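# Set the toppled can upright on the conveyor belt

## Task

Raise the can lying on its side so it stands on one of its flat ends on the belt, next to the other cans; the other cans must stay upright and roughly where they were, and at the end no part of the robot may be in contact with any can.

## Robot and tools

Robot: two arms on a table, left_arm on the +y side and right_arm on the -y side. Calibrated bases: left_arm at (+0.015, +0.305, 0) m, yawed very slightly (quat_wxyz +1.000, 0, 0, +0.006); right_arm at (-0.031, -0.250, 0) m, unrotated. Each arm ends in a five-finger hand: right_arm a right hand, left_arm its mirror-image left hand. A two-camera stand is fixed behind the arms. Loose objects may occasionally be nudged by an outside push. Anything ending up off the table fails the job.

Frame: all positions, orientations and offsets use the scene frame. Its origin sits at table-top height halfway between the nominal bases; +x points out over the table, +y toward left_arm, +z up. Arm names do not match image sides.

Hand point: a spot fixed to each palm, 0.15 m out from the wrist flange along the fingers and 0.05 m in front of the palm. Its +z runs along straight fingers, +y out of the palm, +x across the palm away from the thumb on the right hand but toward the thumb on the left hand. Straight fingertips extend 0.06 to 0.07 m past the point along +z, with finger centre lines 0.06 m behind it (-y). A rigid bracket on the little-finger side of the wrist can strike objects. Arms track loosely: at rest the hand often sits 1 to 3 cm (sometimes 5 cm) off the command, usually lower, without any contact. Each control step limits commanded orientation to 40 degrees from the measured one.

A row is 28 numbers, each in [-1, 1], always for both arms: left_arm dx, dy, dz, rx, ry, rz, then left hand thumb_turn, thumb_bend, index, middle, ring, little, force_limit, speed; then the same fourteen for right_arm. The six pose numbers are an offset, not a pose: they are measured from that arm's Hand target at the moment the action or move begins, along scene axes, with rotation about the Hand target position. Scale: 1.0 equals 0.6 m or 180 degrees; rx, ry, rz form one rotation vector. A translation longer than 1.0 is scaled back along its direction. Six zeros re-request the current Hand target. The hand numbers are absolute targets: -1 open, +1 closed (thumb_turn +1 puts the thumb in front of the palm opposite the fingers; thumb_bend +1 fully bent). force_limit maps -1..+1 to about 0..10 N at the fingertip (0..15 N for the two thumb motors); speed rises linearly to full at +0.48 and stays full above. There is no value meaning unchanged: to keep a hand as is, resend its eight numbers from the last row actually executed, or, if none has run yet, its hand_measured six plus hand_force_limit and hand_speed. A thumb-in-front grasp fits objects roughly 0.035 to 0.065 m thick. For a soft grip close at speed -0.94 or below.

Tools:
- execute_actions(actions, cameras): actions is a list of actions; each action is up to 15 rows, one per 1/30 s step, and a short action repeats its last row to fill 15 steps. Every row of one action counts from that action's starting Hand target, so repeating an offset keeps moving. cameras lists names, ["all"], or []; with an empty actions list images are shown by default.
- move(target, speed, blend, blocking, cameras): straight-line paths from each Hand target toward target, which is one 28-number row or a list of up to 15 rows, every row an offset from the same starting Hand targets. speed is in m/s (0.002 to 4.3, default 0.25; rotation limit twice that in rad/s), one value or one per target. blend is a corner radius in m (0 means stop at each). Paths last 0.5 to 10 s and do not avoid obstacles or the other arm. Hand numbers of later targets are applied on arrival. blocking=false returns early while motion continues. The result adds a move: line such as done, off_target, moving, held or fault, plus limits like paced (pose clipped) or held (steps withheld).
- wait(seconds 0 to 10, cameras): lets time pass with commands held.
- stop(cameras): brakes a running move.
- zoom_image(camera, region [x0, y0, x1, y1] in pixels, at most 504 by 504): closer look at the latest image from cam_high, cam_left_wrist or cam_right_wrist (each 896x504).
- show_instructions(): displays reference images.
- finished_scene(scene=1): ends the job permanently.

Results give per arm end_effector_position (m), end_effector_quat_wxyz, Hand target (next offsets start here), joint positions, velocities (may be summarised as within noise), torques, and per hand hand_measured, hand_stopped_by (moving, target, force, stalled, fault), hand_load_n (positive when pushed open; a drop to about 0 signals a lost grip), hand_force_limit, hand_speed. MOTOR HOT warns of heating; at 100 °C an OVER-TEMPERATURE FAULT drops that arm for 30 to 60 s or more.

Joint ranges (rad): waist -2.880 to 2.880, shoulder 0 to 3.142, elbow 0 to 3.019, wrist pitch -1.693 to 1.571, wrist yaw -1.571 to 1.571, wrist roll -2.094 to 2.094.

Avoid: dropping or releasing moving objects, fast impacts, shoving hard into the table or fixed items, knocking cans over or off the table, arms touching each other or one hand gripping the other, excess finger load, routing a path near an arm's own base, and holding loads or stretched poses long enough to overheat. To end a press against something, command the target back beyond the hand point. Finish with both hands clear of every can.

Each tool is called after "Call:" as name([rows], argument=value, ...), one row to a line, values as JSON.

Reference images:

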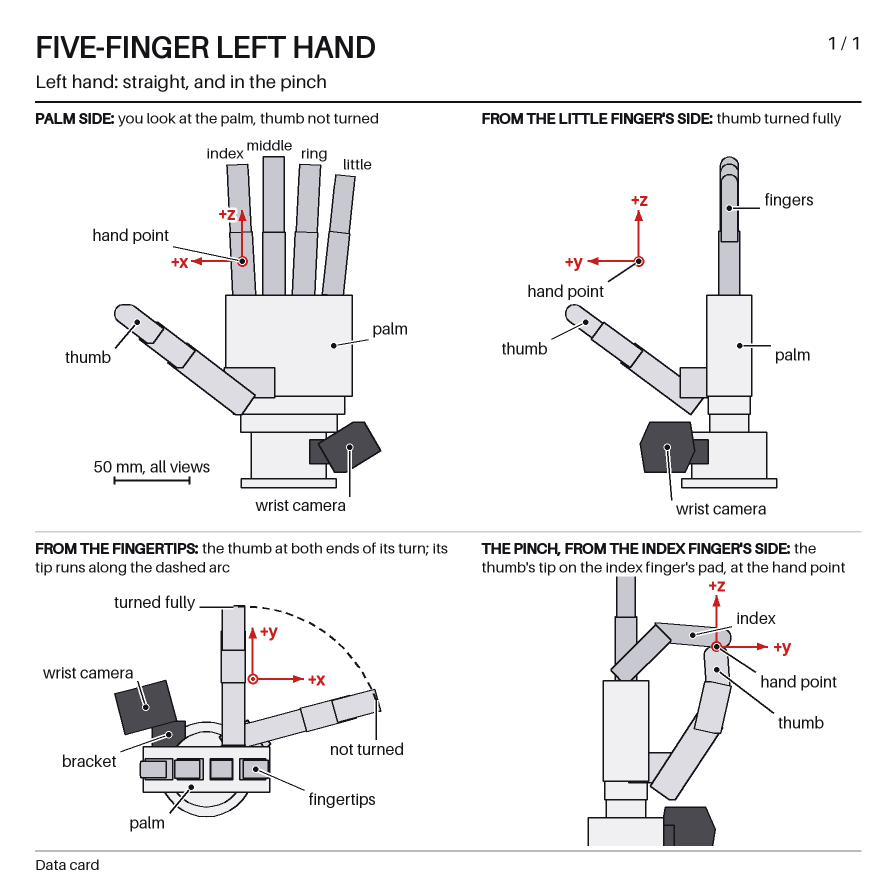

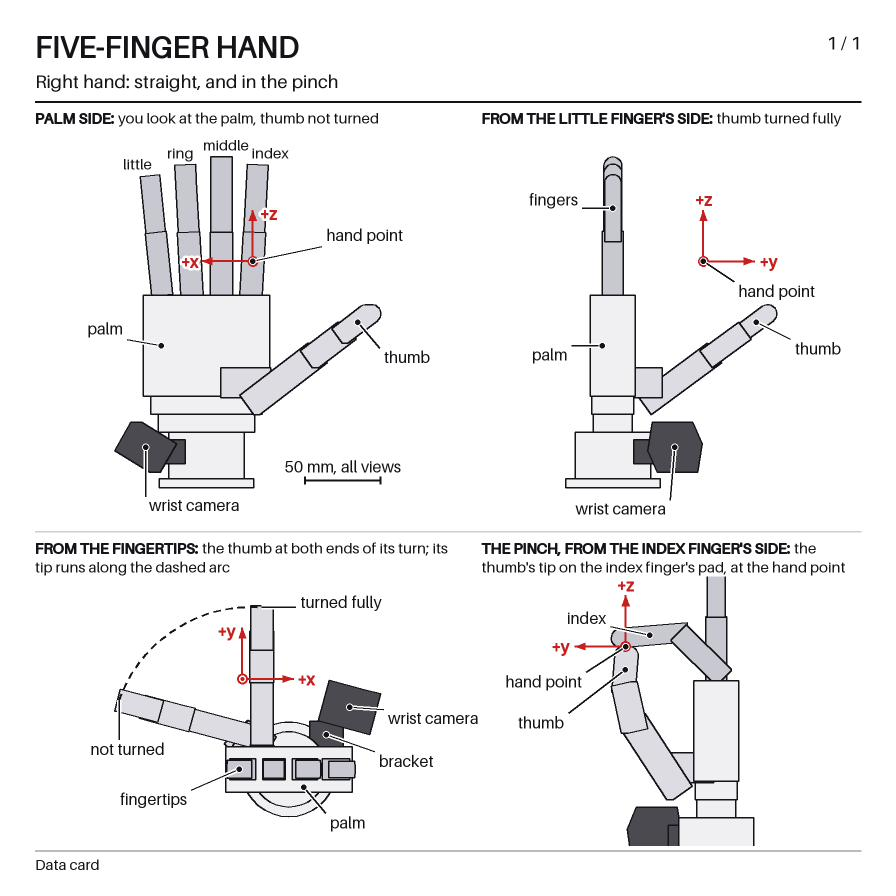

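## Session

Call:
execute_actions(actions=[])

Scene clock: 0.00 s.
left_arm: end_effector_position=(+0.1423, -0.0856, +0.1846) hand_measured=(-1.000, -1.000, -1.000, -1.000, -1.000, -1.000) hand_load_n=(+0.0, +0.0, +0.5, +0.0, +0.0, +0.0) hand_stopped_by=(target, target, target, target, target, target) hand_force_limit=0.00 hand_speed=-0.80 end_effector_quat_wxyz=(-0.155, -0.339, +0.716, -0.591) | right_arm: end_effector_position=(+0.3159, -0.2856, +0.2389) hand_measured=(-1.000, -1.000, -1.000, -1.000, -1.000, -1.000) hand_load_n=(+0.0, +0.0, +0.0, +0.0, +0.0, +0.0) hand_stopped_by=(target, target, target, target, target, target) hand_force_limit=0.00 hand_speed=-0.80 end_effector_quat_wxyz=(-0.070, +0.969, -0.219, +0.084)
Joint positions: left_arm=[-0.926 0.946 0.404 0.255 0.455 -0.569] | right_arm=[-0.039 1.249 1.26 -1.39 -0.106 -1.154]
Joint velocities: within noise
Joint torques (N m): no reading
Heat: left arm: hottest waist 26 °C; right arm: hottest waist 28 °C.
Hand target: left_arm +0.1465, -0.0911, +0.1980; -0.152, -0.332, +0.710, -0.602 | right_arm +0.3230, -0.2859, +0.2490; -0.072, +0.968, -0.218, +0.098

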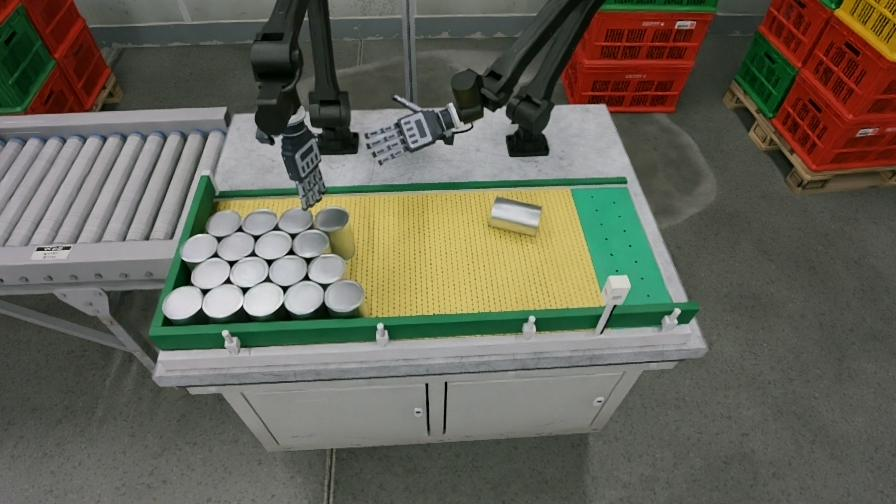

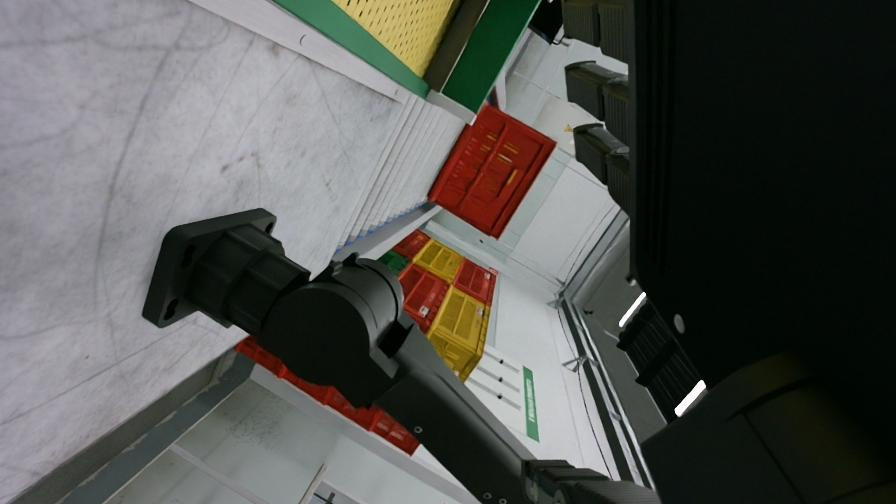

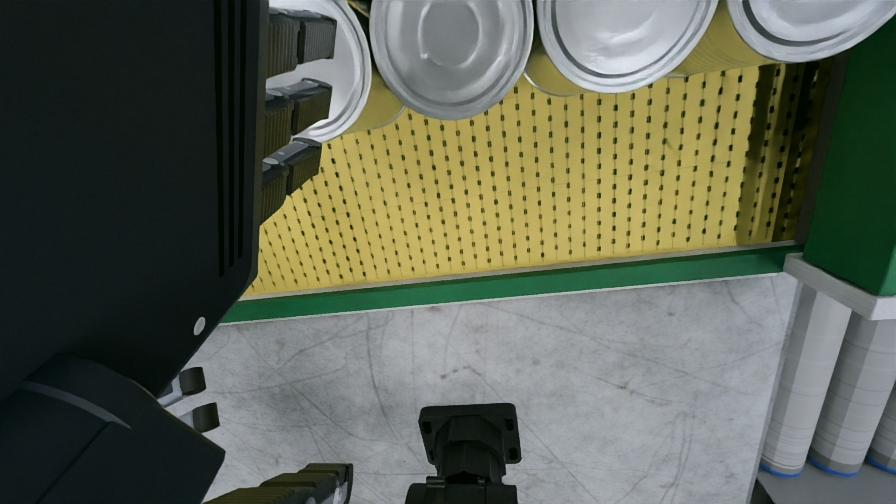

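Call:
zoom_image(camera="cam_high", region=[400, 100, 700, 340])

Call:
zoom_image(camera="cam_high", region=[140, 100, 440, 360])

Scaled by 1.680 from the camera's 896x504 image, which has a finer 1280x720 frame.

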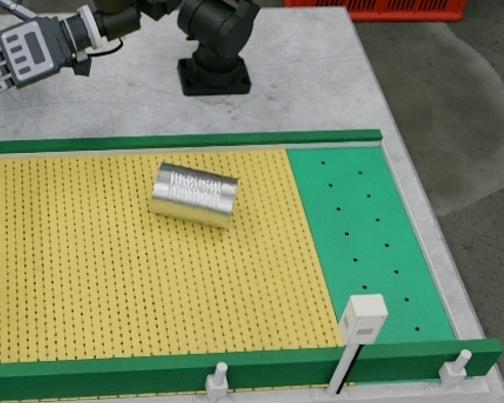

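Scaled by 1.680 from the camera's 896x504 image, which has a finer 1280x720 frame.

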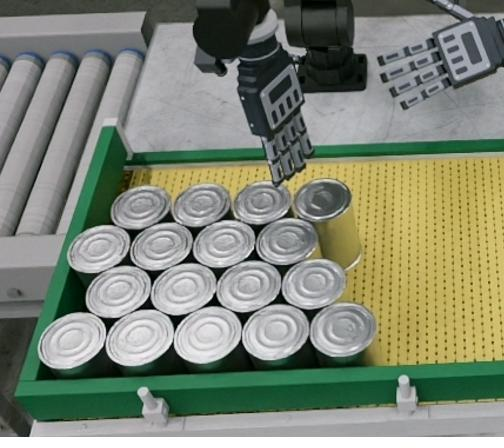

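Call:
move([
  [0.239,0.577,0.037,0.2517,-0.042,0.2144, 1,-1,-1,-1,-1,-1,0,0, 0,0,0,0,0,0,-1,-1,-1,-1,-1,-1,0,-0.8],
], cameras=["all"])

Scene clock: 302.83 s.
left_arm: end_effector_position=(+0.2792, +0.2531, +0.1929) hand_measured=(+1.000, -1.000, -1.000, -1.000, -1.000, -1.000) hand_load_n=(+0.0, +0.0, +0.0, +0.0, +0.0, +0.0) hand_stopped_by=(target, target, target, target, target, target) hand_force_limit=0.00 hand_speed=0.00 end_effector_quat_wxyz=(+0.214, -0.544, +0.748, -0.313) | right_arm: end_effector_position=(+0.3159, -0.2856, +0.2389) hand_measured=(-1.000, -1.000, -1.000, -1.000, -1.000, -1.000) hand_load_n=(+0.0, +0.0, +0.0, +0.0, +0.0, +0.0) hand_stopped_by=(target, target, target, target, target, target) hand_force_limit=0.00 hand_speed=-0.80 end_effector_quat_wxyz=(-0.070, +0.969, -0.219, +0.084)
Joint positions: left_arm=[0.045 0.627 0.679 -0.885 0.276 0.262] | right_arm=[-0.039 1.249 1.26 -1.39 -0.106 -1.154]
Joint torques (N m): left_arm=[-0.26 -0.97 11.69 1.57 0.4 0.13] | right_arm=[0.44 -8.64 11.3 1.02 -0.01 -0.21]
Heat: left arm: hottest elbow 31 °C; right arm: hottest elbow 36 °C.
Hand target: left_arm +0.2900, +0.2550, +0.2202; +0.231, -0.535, +0.745, -0.323 | right_arm +0.3230, -0.2859, +0.2490; -0.072, +0.968, -0.218, +0.098
Off the commanded pose: left_arm 0.029 m, 2 deg | right_arm 0.012 m, 2 deg.
move: off_target (left_arm, right_arm)

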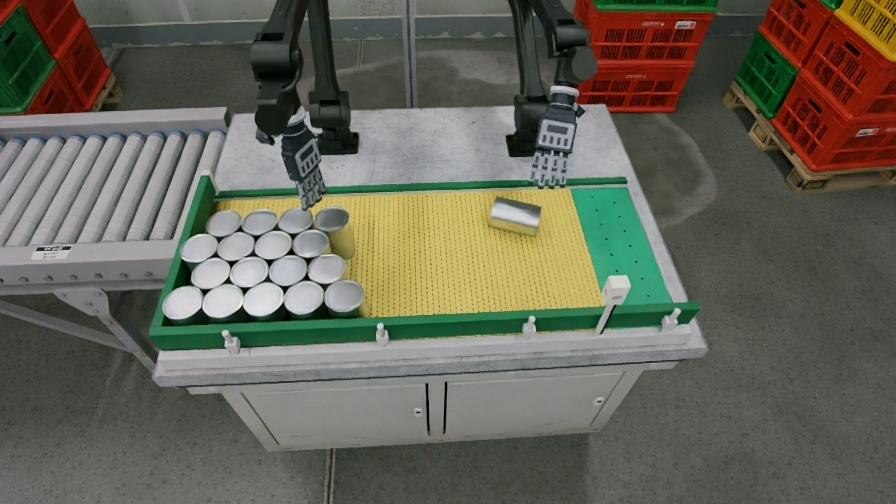

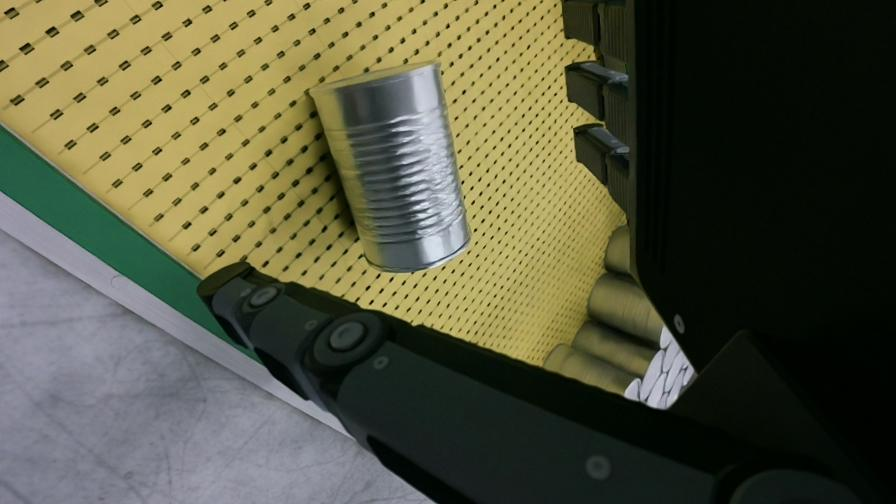

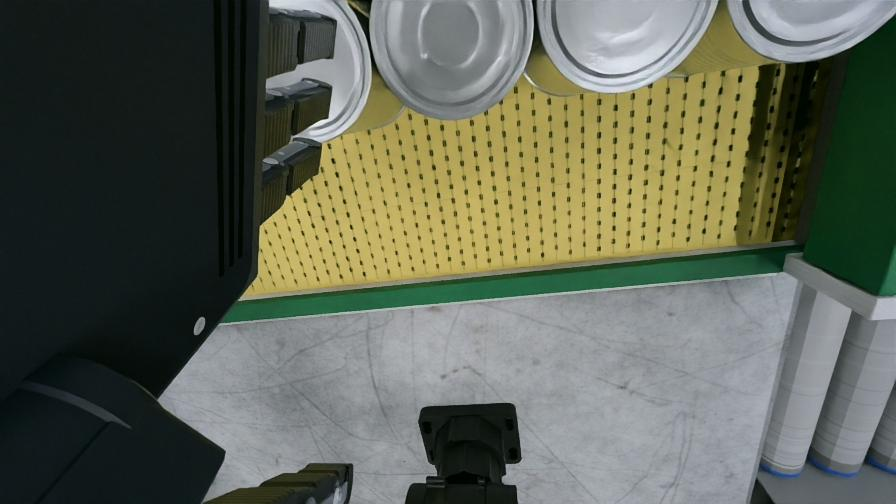

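Call:
move([
  [-0.0167,-0.0467,-0.142,0,0,0.022, 1,-1,-1,-1,-1,-1,0,0, 0,0,0,0,0,0,-1,-1,-1,-1,-1,-1,0,-0.8],
], cameras=["cam_high","cam_left_wrist"])

Call:
zoom_image(camera="cam_high", region=[460, 120, 620, 260])

Scene clock: 370.37 s.
left_arm: end_effector_position=(+0.2762, +0.2288, +0.1321) hand_measured=(+1.000, -1.000, -1.000, -1.000, -1.000, -1.000) hand_load_n=(+0.0, +0.0, +0.0, +0.0, +0.0, +0.0) hand_stopped_by=(target, target, target, target, target, target) hand_force_limit=0.00 hand_speed=0.00 end_effector_quat_wxyz=(+0.237, -0.562, +0.731, -0.307) | right_arm: end_effector_position=(+0.3159, -0.2856, +0.2389) hand_measured=(-1.000, -1.000, -1.000, -1.000, -1.000, -1.000) hand_load_n=(+0.0, +0.0, +0.0, +0.0, +0.0, +0.0) hand_stopped_by=(target, target, target, target, target, target) hand_force_limit=0.00 hand_speed=-0.80 end_effector_quat_wxyz=(-0.070, +0.969, -0.219, +0.084)
Joint positions: left_arm=[-0.134 0.584 0.498 -0.693 0.098 0.098] | right_arm=[-0.039 1.249 1.26 -1.39 -0.106 -1.154]
Joint torques (N m): left_arm=[-0.91 -1.32 7.41 2.76 0.05 -0.02] | right_arm=[0.44 -8.59 11.32 1.01 -0.01 -0.21]
Heat: left arm: hottest elbow 38 °C; right arm: hottest elbow 36 °C.
Hand target: left_arm +0.2800, +0.2271, +0.1350; +0.243, -0.561, +0.726, -0.315 | right_arm +0.3230, -0.2859, +0.2490; -0.072, +0.968, -0.218, +0.098
Off the commanded pose: left_arm 0.005 m, 1 deg | right_arm 0.012 m, 2 deg.
move: off_target (right_arm)
Images, in order (width x height): cam_high 896x504, cam_left_wrist 896x504.

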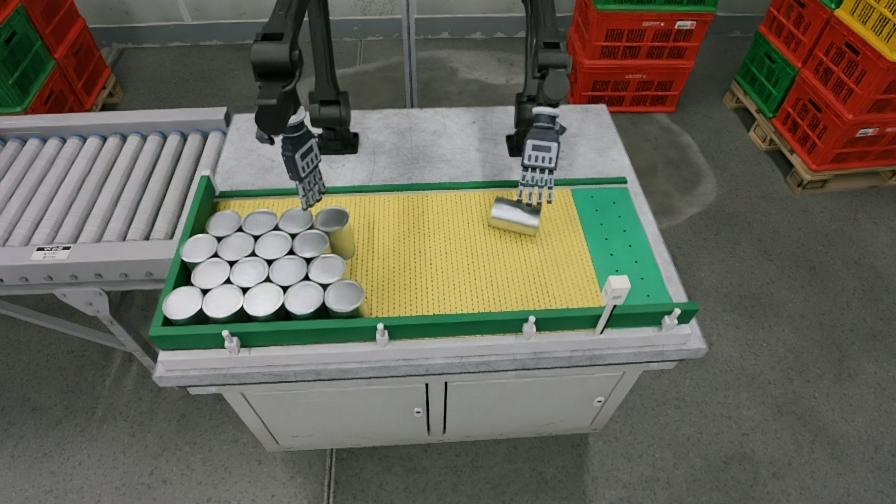

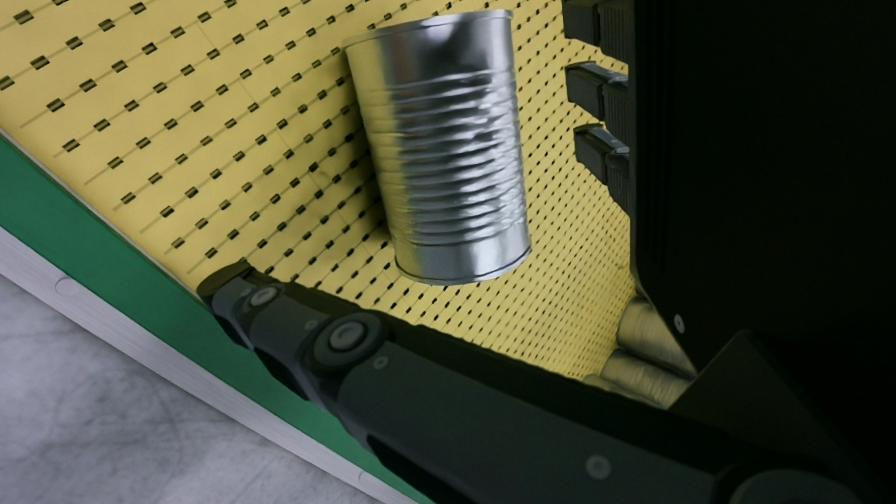

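Scaled by 3.150 from the camera's 896x504 image, which has a finer 1280x720 frame.

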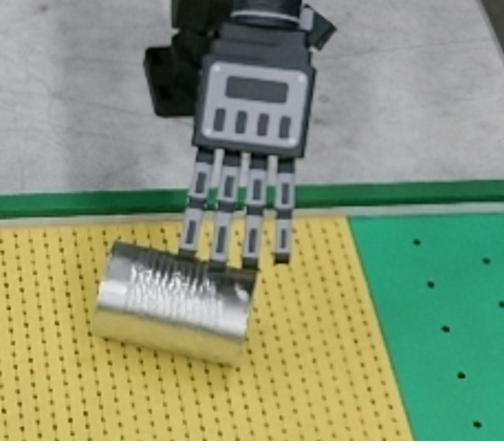

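Call:
move([
  [0.0417,0.0017,-0.05,0,0,-0.0194, 1,-1,-1,-1,-1,-1,0,0, 0,0,0,0,0,0,-1,-1,-1,-1,-1,-1,0,-0.8],
  [0.0417,0.0017,-0.13,0,0,-0.0194, 1,-1,-1,-1,-1,-1,0,0, 0,0,0,0,0,0,-1,-1,-1,-1,-1,-1,0,-0.8],
], speed=0.12, cameras=["cam_high","cam_left_wrist"])

Call:
zoom_image(camera="cam_high", region=[460, 120, 620, 260])

Scene clock: 413.17 s.
left_arm: end_effector_position=(+0.3144, +0.2240, +0.0765) hand_measured=(+1.000, -1.000, -1.000, -1.000, -1.000, -1.000) hand_load_n=(+0.0, +0.0, +0.0, +0.0, +0.5, +0.0) hand_stopped_by=(target, target, target, target, target, target) hand_force_limit=0.00 hand_speed=0.00 end_effector_quat_wxyz=(+0.246, -0.529, +0.738, -0.339) | right_arm: end_effector_position=(+0.3159, -0.2856, +0.2389) hand_measured=(-1.000, -1.000, -1.000, -1.000, -1.000, -1.000) hand_load_n=(+0.0, +0.0, +0.0, +0.0, +0.0, +0.0) hand_stopped_by=(target, target, target, target, target, target) hand_force_limit=0.00 hand_speed=-0.80 end_effector_quat_wxyz=(-0.070, +0.969, -0.219, +0.084)
Joint positions: left_arm=[-0.097 0.771 0.38 -0.329 0.18 0.161] | right_arm=[-0.039 1.249 1.26 -1.39 -0.106 -1.154]
Joint torques (N m): left_arm=[-0.03 -0.85 5.41 2.04 -0.05 0.11] | right_arm=[0.5 -8.7 11.32 1.01 -0.01 -0.21]
Heat: left arm: hottest elbow 34 °C; right arm: hottest elbow 37 °C.
Hand target: left_arm +0.3049, +0.2280, +0.0570; +0.233, -0.538, +0.743, -0.322 | right_arm +0.3230, -0.2859, +0.2490; -0.072, +0.968, -0.218, +0.098
Off the commanded pose: left_arm 0.022 m, 3 deg | right_arm 0.012 m, 2 deg.
move: off_target (left_arm, right_arm)
Images, in order (width x height): cam_high 896x504, cam_left_wrist 896x504.

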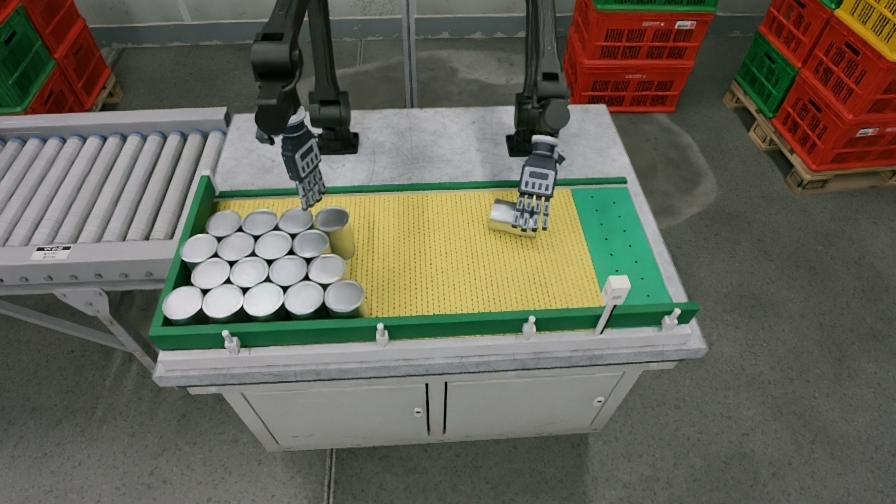

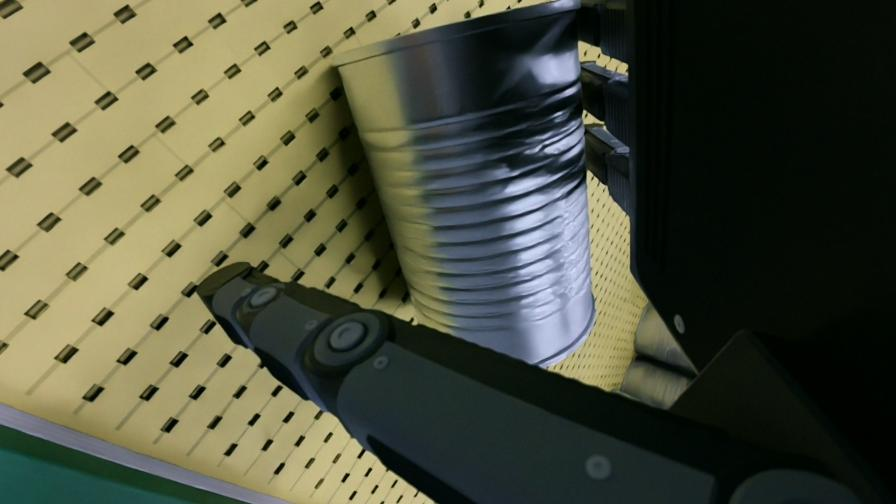

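Scaled by 3.150 from the camera's 896x504 image, which has a finer 1280x720 frame.

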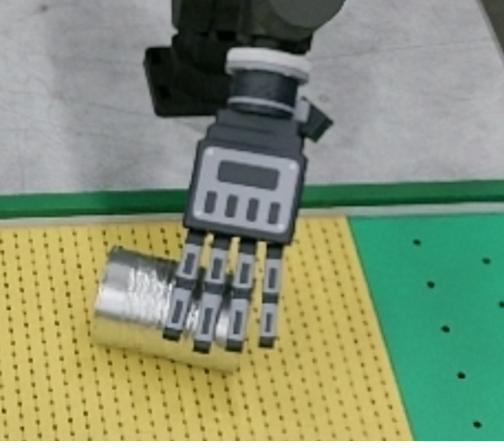

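Call:
move([
  [-0.02,0.007,0,0,0,0, 1,-1,-1,-1,-1,-1,0,0, 0,0,0,0,0,0,-1,-1,-1,-1,-1,-1,0,-0.8],
  [-0.02,0.007,-0.045,0,0,0, 1,-1,-1,-1,-1,-1,0,0, 0,0,0,0,0,0,-1,-1,-1,-1,-1,-1,0,-0.8],
], speed=0.1, cameras=["cam_high","cam_left_wrist"])

Call:
zoom_image(camera="cam_high", region=[460, 120, 620, 260])

Scene clock: 435.20 s.
left_arm: end_effector_position=(+0.3144, +0.2247, +0.0669) hand_measured=(+1.000, -1.000, -1.000, -1.000, -1.000, -1.000) hand_load_n=(+0.0, +0.0, +0.0, +0.0, +0.5, +0.0) hand_stopped_by=(target, target, target, target, target, target) hand_force_limit=0.00 hand_speed=0.00 end_effector_quat_wxyz=(+0.264, -0.515, +0.733, -0.357) | right_arm: end_effector_position=(+0.3159, -0.2856, +0.2389) hand_measured=(-1.000, -1.000, -1.000, -1.000, -1.000, -1.000) hand_load_n=(+0.0, +0.0, +0.0, +0.0, +0.0, +0.0) hand_stopped_by=(target, target, target, target, target, target) hand_force_limit=0.00 hand_speed=-0.80 end_effector_quat_wxyz=(-0.070, +0.969, -0.219, +0.084)
Joint positions: left_arm=[-0.087 0.755 0.321 -0.232 0.196 0.175] | right_arm=[-0.039 1.249 1.26 -1.39 -0.106 -1.154]
Joint torques (N m): left_arm=[0.26 0.79 4.25 1.16 -0.26 0.05] | right_arm=[0.38 -8.59 11.3 1.01 -0.01 -0.21]
Heat: left arm: hottest elbow 32 °C; right arm: hottest elbow 37 °C.
Hand target: left_arm +0.2930, +0.2321, +0.0301; +0.233, -0.538, +0.743, -0.322 | right_arm +0.3230, -0.2859, +0.2490; -0.072, +0.968, -0.218, +0.098
Off the commanded pose: left_arm 0.043 m, 6 deg | right_arm 0.012 m, 2 deg.
move: off_target (left_arm, right_arm)
Images, in order (width x height): cam_high 896x504, cam_left_wrist 896x504.

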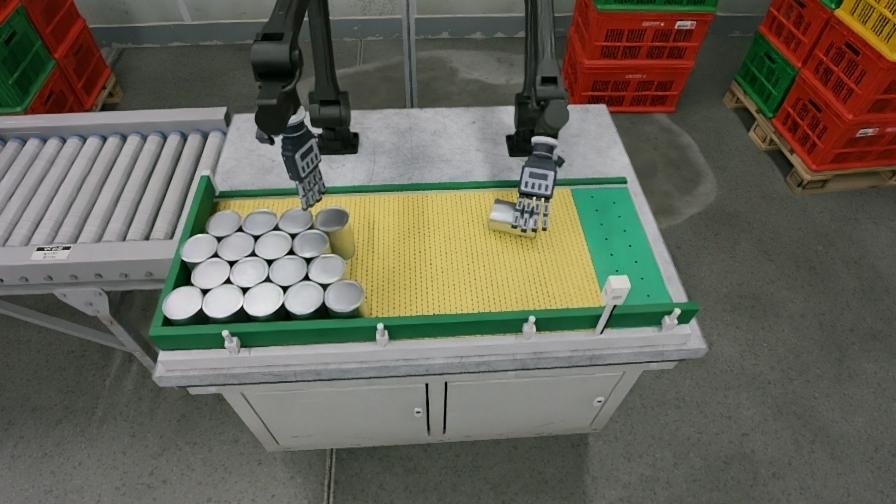

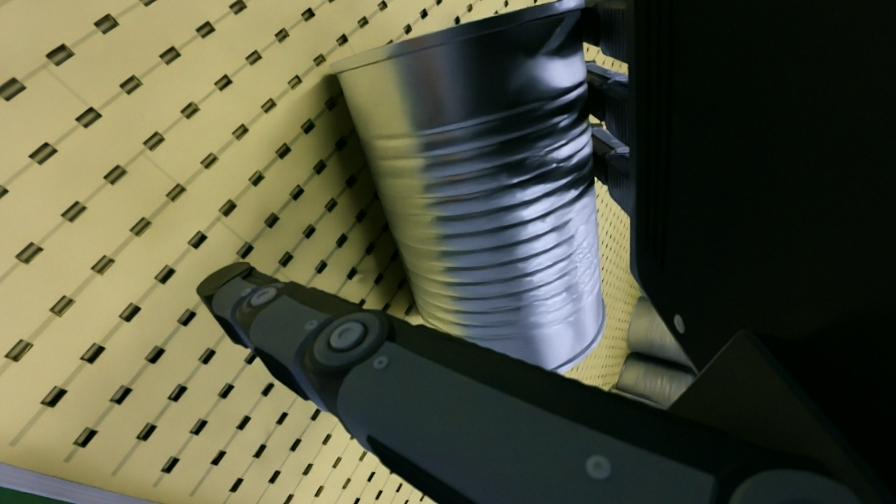

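Scaled by 3.150 from the camera's 896x504 image, which has a finer 1280x720 frame.

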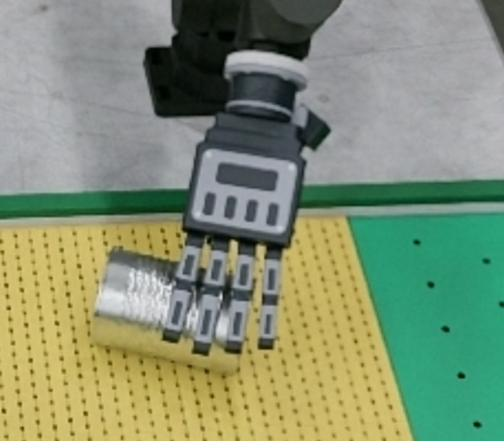

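Call:
move([
  [0.02,-0.007,0.15,0,0,0, 1,-1,-1,-1,-1,-1,0,0, 0,0,0,0,0,0,-1,-1,-1,-1,-1,-1,0,-0.8],
  [0.0617,-0.01,0.133,0,0,0, 1,-1,-1,-1,-1,-1,0,0, 0,0,0,0,0,0,-1,-1,-1,-1,-1,-1,0,-0.8],
], speed=0.1, cameras=["cam_high","cam_left_wrist"])

Call:
zoom_image(camera="cam_high", region=[460, 120, 620, 260])

Scene clock: 474.70 s.
left_arm: end_effector_position=(+0.3082, +0.2284, +0.0863) hand_measured=(+1.000, -1.000, -1.000, -1.000, -1.000, -1.000) hand_load_n=(+0.0, +0.0, +0.0, +0.0, +0.0, +0.0) hand_stopped_by=(target, target, target, target, target, target) hand_force_limit=0.00 hand_speed=0.00 end_effector_quat_wxyz=(+0.214, -0.543, +0.752, -0.306) | right_arm: end_effector_position=(+0.3159, -0.2856, +0.2389) hand_measured=(-1.000, -1.000, -1.000, -1.000, -1.000, -1.000) hand_load_n=(+0.0, +0.0, +0.0, +0.0, +0.0, +0.0) hand_stopped_by=(target, target, target, target, target, target) hand_force_limit=0.00 hand_speed=-0.80 end_effector_quat_wxyz=(-0.070, +0.969, -0.219, +0.084)
Joint positions: left_arm=[-0.087 0.801 0.46 -0.482 0.178 0.174] | right_arm=[-0.039 1.249 1.26 -1.39 -0.106 -1.154]
Joint torques (N m): left_arm=[-0.79 -2.49 10.54 2.5 0.1 -0.04] | right_arm=[0.44 -8.64 11.33 1.02 -0.01 -0.21]
Heat: left arm: hottest elbow 29 °C; right arm: hottest elbow 37 °C.
Hand target: left_arm +0.3299, +0.2261, +0.1097; +0.233, -0.538, +0.743, -0.322 | right_arm +0.3230, -0.2859, +0.2490; -0.072, +0.968, -0.218, +0.098
Off the commanded pose: left_arm 0.032 m, 3 deg | right_arm 0.012 m, 2 deg.
move: off_target (left_arm, right_arm)
Images, in order (width x height): cam_high 896x504, cam_left_wrist 896x504.

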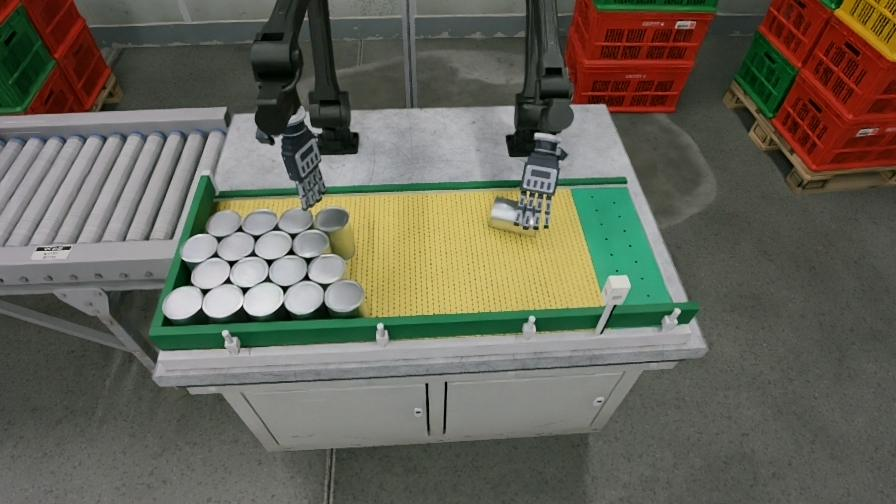

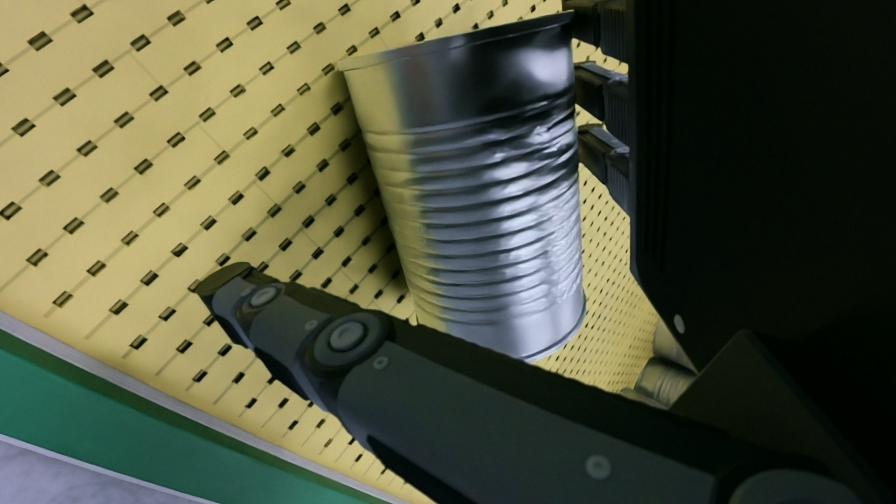

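Scaled by 3.150 from the camera's 896x504 image, which has a finer 1280x720 frame.

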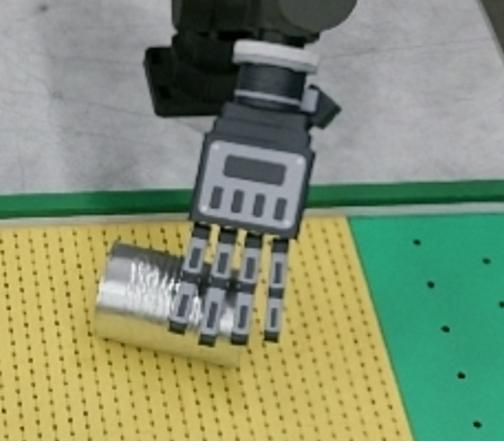

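Call:
move([
  [0.037,-0.003,0.06,0,0,0, 1,-1,-1,-1,-1,-1,0,0, 0,0,0,0,0,0,-1,-1,-1,-1,-1,-1,0,-0.8],
], speed=0.1)

Scene clock: 481.37 s.
left_arm: end_effector_position=(+0.3368, +0.2264, +0.1243) hand_measured=(+1.000, -1.000, -1.000, -1.000, -1.000, -1.000) hand_load_n=(+0.0, +0.0, +0.0, +0.0, +0.0, +0.0) hand_stopped_by=(target, target, target, target, target, target) hand_force_limit=0.00 hand_speed=0.00 end_effector_quat_wxyz=(+0.223, -0.540, +0.749, -0.313) | right_arm: end_effector_position=(+0.3159, -0.2856, +0.2389) hand_measured=(-1.000, -1.000, -1.000, -1.000, -1.000, -1.000) hand_load_n=(+0.0, +0.0, +0.0, +0.0, +0.0, +0.0) hand_stopped_by=(target, target, target, target, target, target) hand_force_limit=0.00 hand_speed=-0.80 end_effector_quat_wxyz=(-0.070, +0.969, -0.219, +0.084)
Joint positions: left_arm=[-0.087 0.847 0.576 -0.527 0.178 0.174] | right_arm=[-0.039 1.249 1.26 -1.39 -0.106 -1.154]
Joint torques (N m): left_arm=[-0.73 -3.25 10.95 1.68 0.11 -0.06] | right_arm=[0.38 -8.59 11.32 0.99 -0.01 -0.21]
Heat: left arm: hottest elbow 30 °C; right arm: hottest elbow 37 °C.
Hand target: left_arm +0.3522, +0.2244, +0.1459; +0.233, -0.538, +0.743, -0.322 | right_arm +0.3230, -0.2859, +0.2490; -0.072, +0.968, -0.218, +0.098
Off the commanded pose: left_arm 0.026 m, 2 deg | right_arm 0.012 m, 2 deg.
move: off_target (left_arm, right_arm)

Call:
move([
  [-0.03,0.003,-0.1,0,0,0, 1,-1,-1,-1,-1,-1,0,0, 0,0,0,0,0,0,-1,-1,-1,-1,-1,-1,0,-0.8],
], speed=0.1, cameras=["cam_high","cam_left_wrist"])

Call:
zoom_image(camera="cam_high", region=[460, 120, 620, 260])

Scene clock: 493.20 s.
left_arm: end_effector_position=(+0.3325, +0.2267, +0.0891) hand_measured=(+1.000, -1.000, -1.000, -1.000, -1.000, -1.000) hand_load_n=(+0.5, +0.0, -0.5, +0.0, +0.0, +0.0) hand_stopped_by=(target, target, target, target, target, target) hand_force_limit=0.00 hand_speed=0.00 end_effector_quat_wxyz=(+0.232, -0.536, +0.746, -0.321) | right_arm: end_effector_position=(+0.3159, -0.2856, +0.2389) hand_measured=(-1.000, -1.000, -1.000, -1.000, -1.000, -1.000) hand_load_n=(+0.0, -0.5, +0.0, +0.0, +0.0, +0.0) hand_stopped_by=(target, target, target, target, target, target) hand_force_limit=0.00 hand_speed=-0.80 end_effector_quat_wxyz=(-0.070, +0.969, -0.219, +0.084)
Joint positions: left_arm=[-0.087 0.858 0.473 -0.387 0.178 0.174] | right_arm=[-0.039 1.249 1.26 -1.39 -0.106 -1.154]
Joint torques (N m): left_arm=[-0.67 -3.14 6.63 2.73 0.11 -0.04] | right_arm=[0.38 -8.53 11.32 0.99 -0.01 -0.21]
Heat: left arm: hottest elbow 31 °C; right arm: hottest elbow 37 °C.
Hand target: left_arm +0.3342, +0.2262, +0.0859; +0.233, -0.538, +0.743, -0.322 | right_arm +0.3230, -0.2859, +0.2490; -0.072, +0.968, -0.218, +0.098
Off the commanded pose: left_arm 0.004 m, 0 deg | right_arm 0.012 m, 2 deg.
move: off_target (right_arm)
Images, in order (width x height): cam_high 896x504, cam_left_wrist 896x504.

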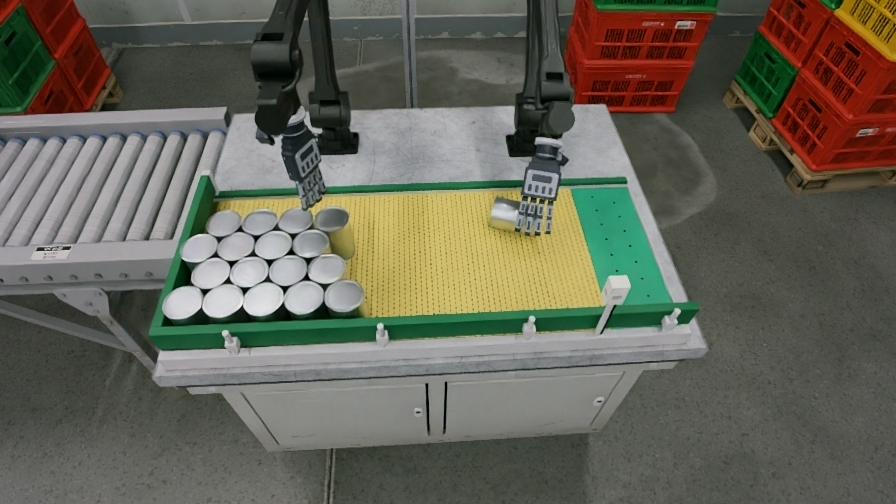

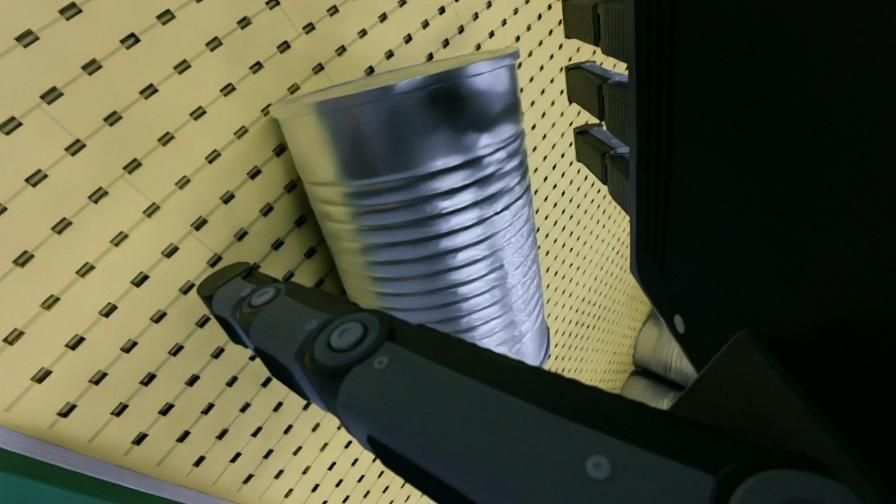

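Scaled by 3.150 from the camera's 896x504 image, which has a finer 1280x720 frame.

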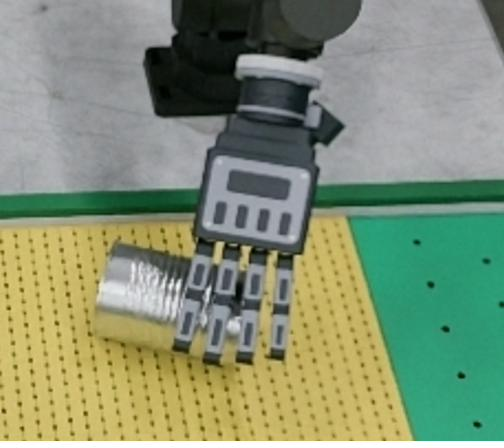

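Call:
move([
  [0,0,-0.052,0,0,0, 1,-1,-1,-1,-1,-1,0,0, 0,0,0,0,0,0,-1,-1,-1,-1,-1,-1,0,-0.8],
], speed=0.06, cameras=["cam_high","cam_left_wrist"])

Call:
zoom_image(camera="cam_high", region=[460, 120, 620, 260])

Scene clock: 509.83 s.
left_arm: end_effector_position=(+0.3350, +0.2265, +0.0605) hand_measured=(+1.000, -1.000, -1.000, -1.000, -1.000, -1.000) hand_load_n=(+0.0, +0.0, +0.0, +0.0, +0.0, +0.0) hand_stopped_by=(target, target, target, target, target, target) hand_force_limit=0.00 hand_speed=0.00 end_effector_quat_wxyz=(+0.235, -0.535, +0.745, -0.323) | right_arm: end_effector_position=(+0.3159, -0.2856, +0.2389) hand_measured=(-1.000, -1.000, -1.000, -1.000, -1.000, -1.000) hand_load_n=(+0.0, +0.0, +0.0, +0.0, +0.0, +0.0) hand_stopped_by=(target, target, target, target, target, target) hand_force_limit=0.00 hand_speed=-0.80 end_effector_quat_wxyz=(-0.070, +0.969, -0.219, +0.084)
Joint positions: left_arm=[-0.087 0.919 0.415 -0.262 0.178 0.174] | right_arm=[-0.039 1.249 1.26 -1.39 -0.106 -1.154]
Joint torques (N m): left_arm=[-0.97 -3.31 5.98 2.74 0.13 -0.03] | right_arm=[0.5 -8.59 11.33 1.01 -0.02 -0.21]
Heat: left arm: hottest elbow 30 °C; right arm: hottest elbow 38 °C.
Hand target: left_arm +0.3341, +0.2261, +0.0546; +0.233, -0.538, +0.743, -0.322 | right_arm +0.3230, -0.2859, +0.2490; -0.072, +0.968, -0.218, +0.098
Off the commanded pose: left_arm 0.006 m, 0 deg | right_arm 0.012 m, 2 deg.
move: off_target (right_arm)
Images, in order (width x height): cam_high 896x504, cam_left_wrist 896x504.

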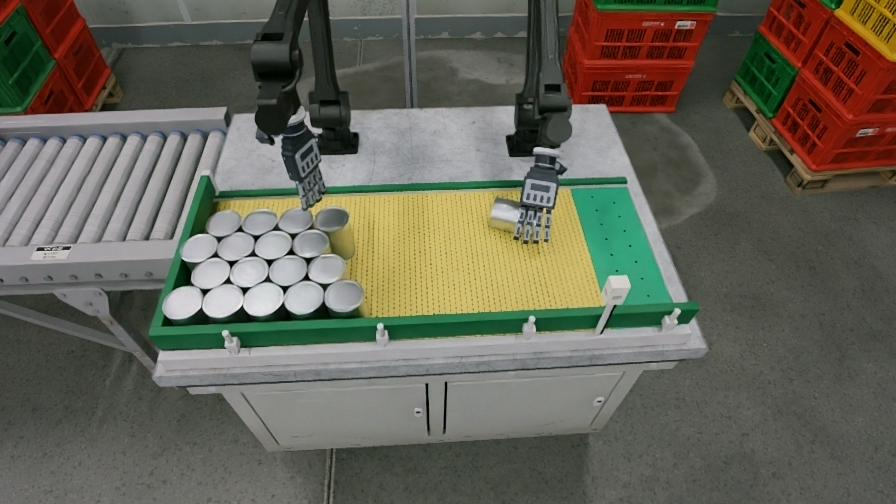

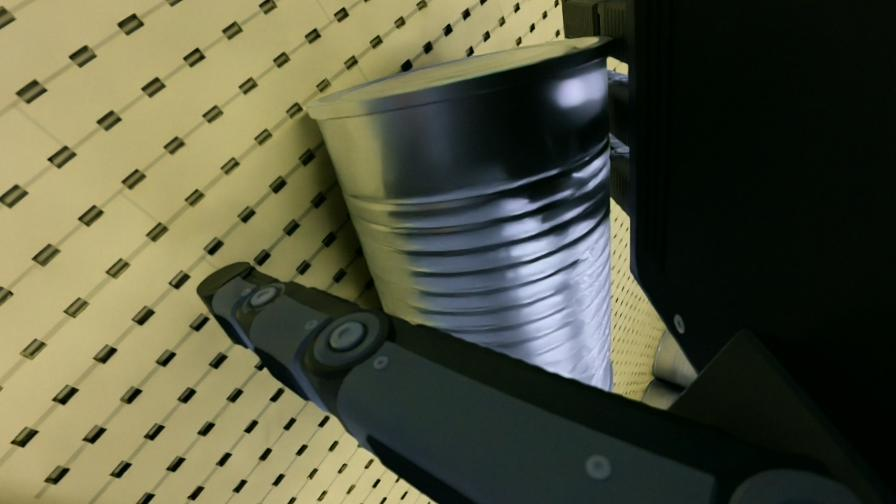

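Scaled by 3.150 from the camera's 896x504 image, which has a finer 1280x720 frame.

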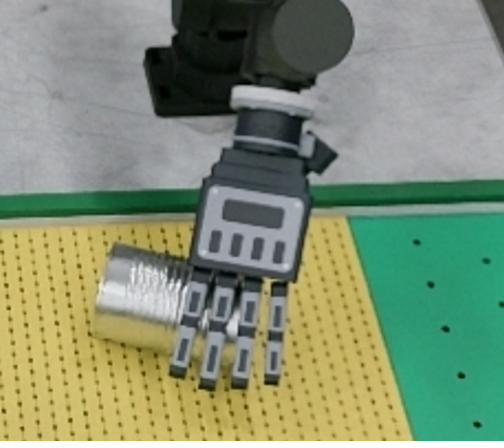

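Call:
move([
  [0,0,0,0,0,0, 1,0.2,0.2,0.2,-1,-1,-0.6,-0.92, 0,0,0,0,0,0,-1,-1,-1,-1,-1,-1,0,-0.8],
], speed=0.06, cameras=["cam_high","cam_left_wrist"])

Call:
zoom_image(camera="cam_high", region=[460, 120, 620, 260])

Scene clock: 524.63 s.
left_arm: end_effector_position=(+0.3395, +0.2261, +0.0631) hand_measured=(+1.000, -0.736, -0.456, -0.486, -1.000, -1.000) hand_load_n=(+0.5, +5.0, +3.5, +0.5, +0.0, +0.0) hand_stopped_by=(target, force, force, force, target, target) hand_force_limit=-0.60 hand_speed=-0.92 end_effector_quat_wxyz=(+0.242, -0.532, +0.742, -0.329) | right_arm: end_effector_position=(+0.3159, -0.2856, +0.2389) hand_measured=(-1.000, -1.000, -1.000, -1.000, -1.000, -1.000) hand_load_n=(+0.0, +0.0, +0.0, +0.0, +0.0, +0.0) hand_stopped_by=(target, target, target, target, target, target) hand_force_limit=0.00 hand_speed=-0.80 end_effector_quat_wxyz=(-0.070, +0.969, -0.219, +0.084)
Joint positions: left_arm=[-0.087 0.919 0.414 -0.239 0.178 0.172] | right_arm=[-0.039 1.249 1.26 -1.39 -0.106 -1.154]
Joint torques (N m): left_arm=[-0.62 -3.19 6.09 1.92 0.11 -0.02] | right_arm=[0.38 -8.59 11.3 1.01 -0.01 -0.2]
Heat: left arm: hottest elbow 30 °C; right arm: hottest elbow 38 °C.
Hand target: left_arm +0.3341, +0.2262, +0.0546; +0.233, -0.538, +0.743, -0.322 | right_arm +0.3230, -0.2859, +0.2490; -0.072, +0.968, -0.218, +0.098
Off the commanded pose: left_arm 0.010 m, 1 deg | right_arm 0.012 m, 2 deg.
move: off_target (right_arm)
Images, in order (width x height): cam_high 896x504, cam_left_wrist 896x504.

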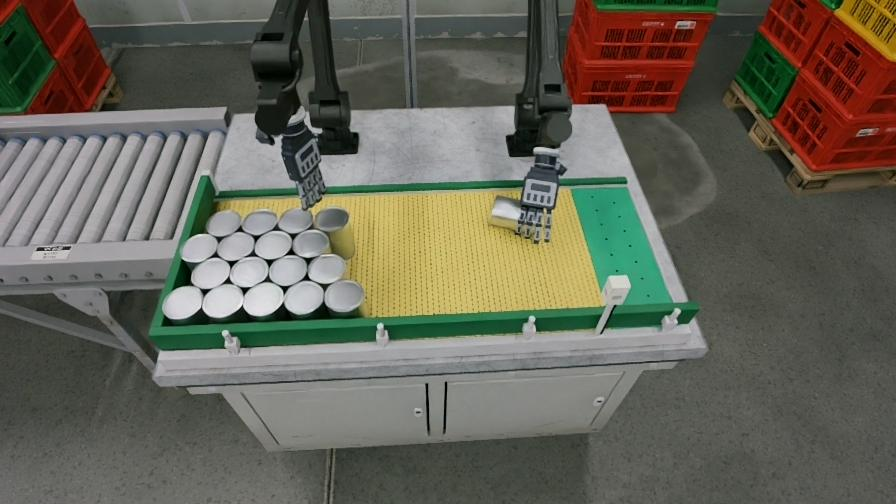

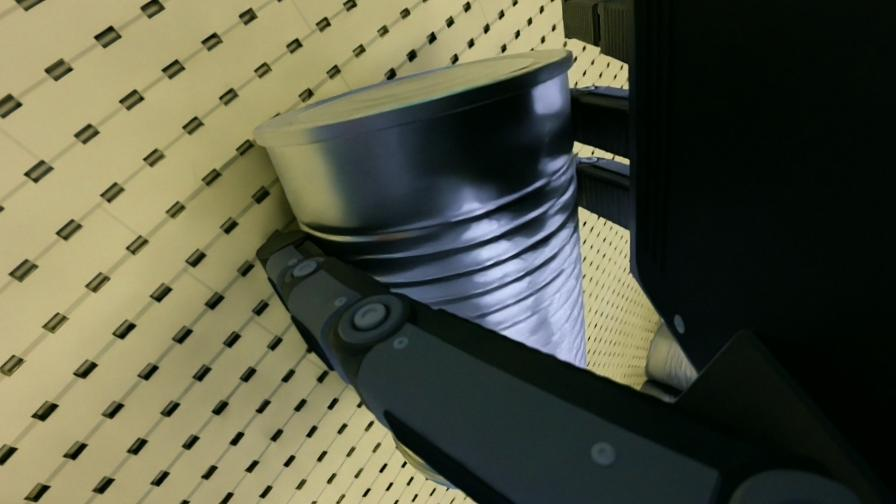

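Scaled by 3.150 from the camera's 896x504 image, which has a finer 1280x720 frame.

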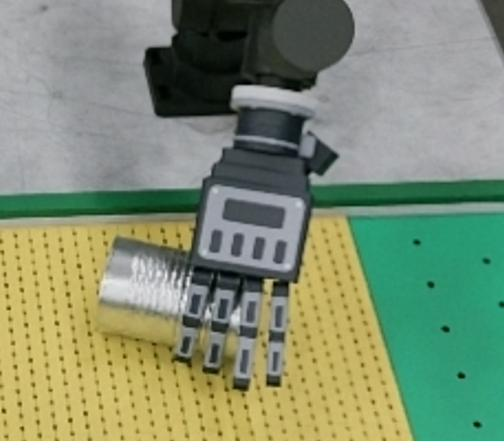

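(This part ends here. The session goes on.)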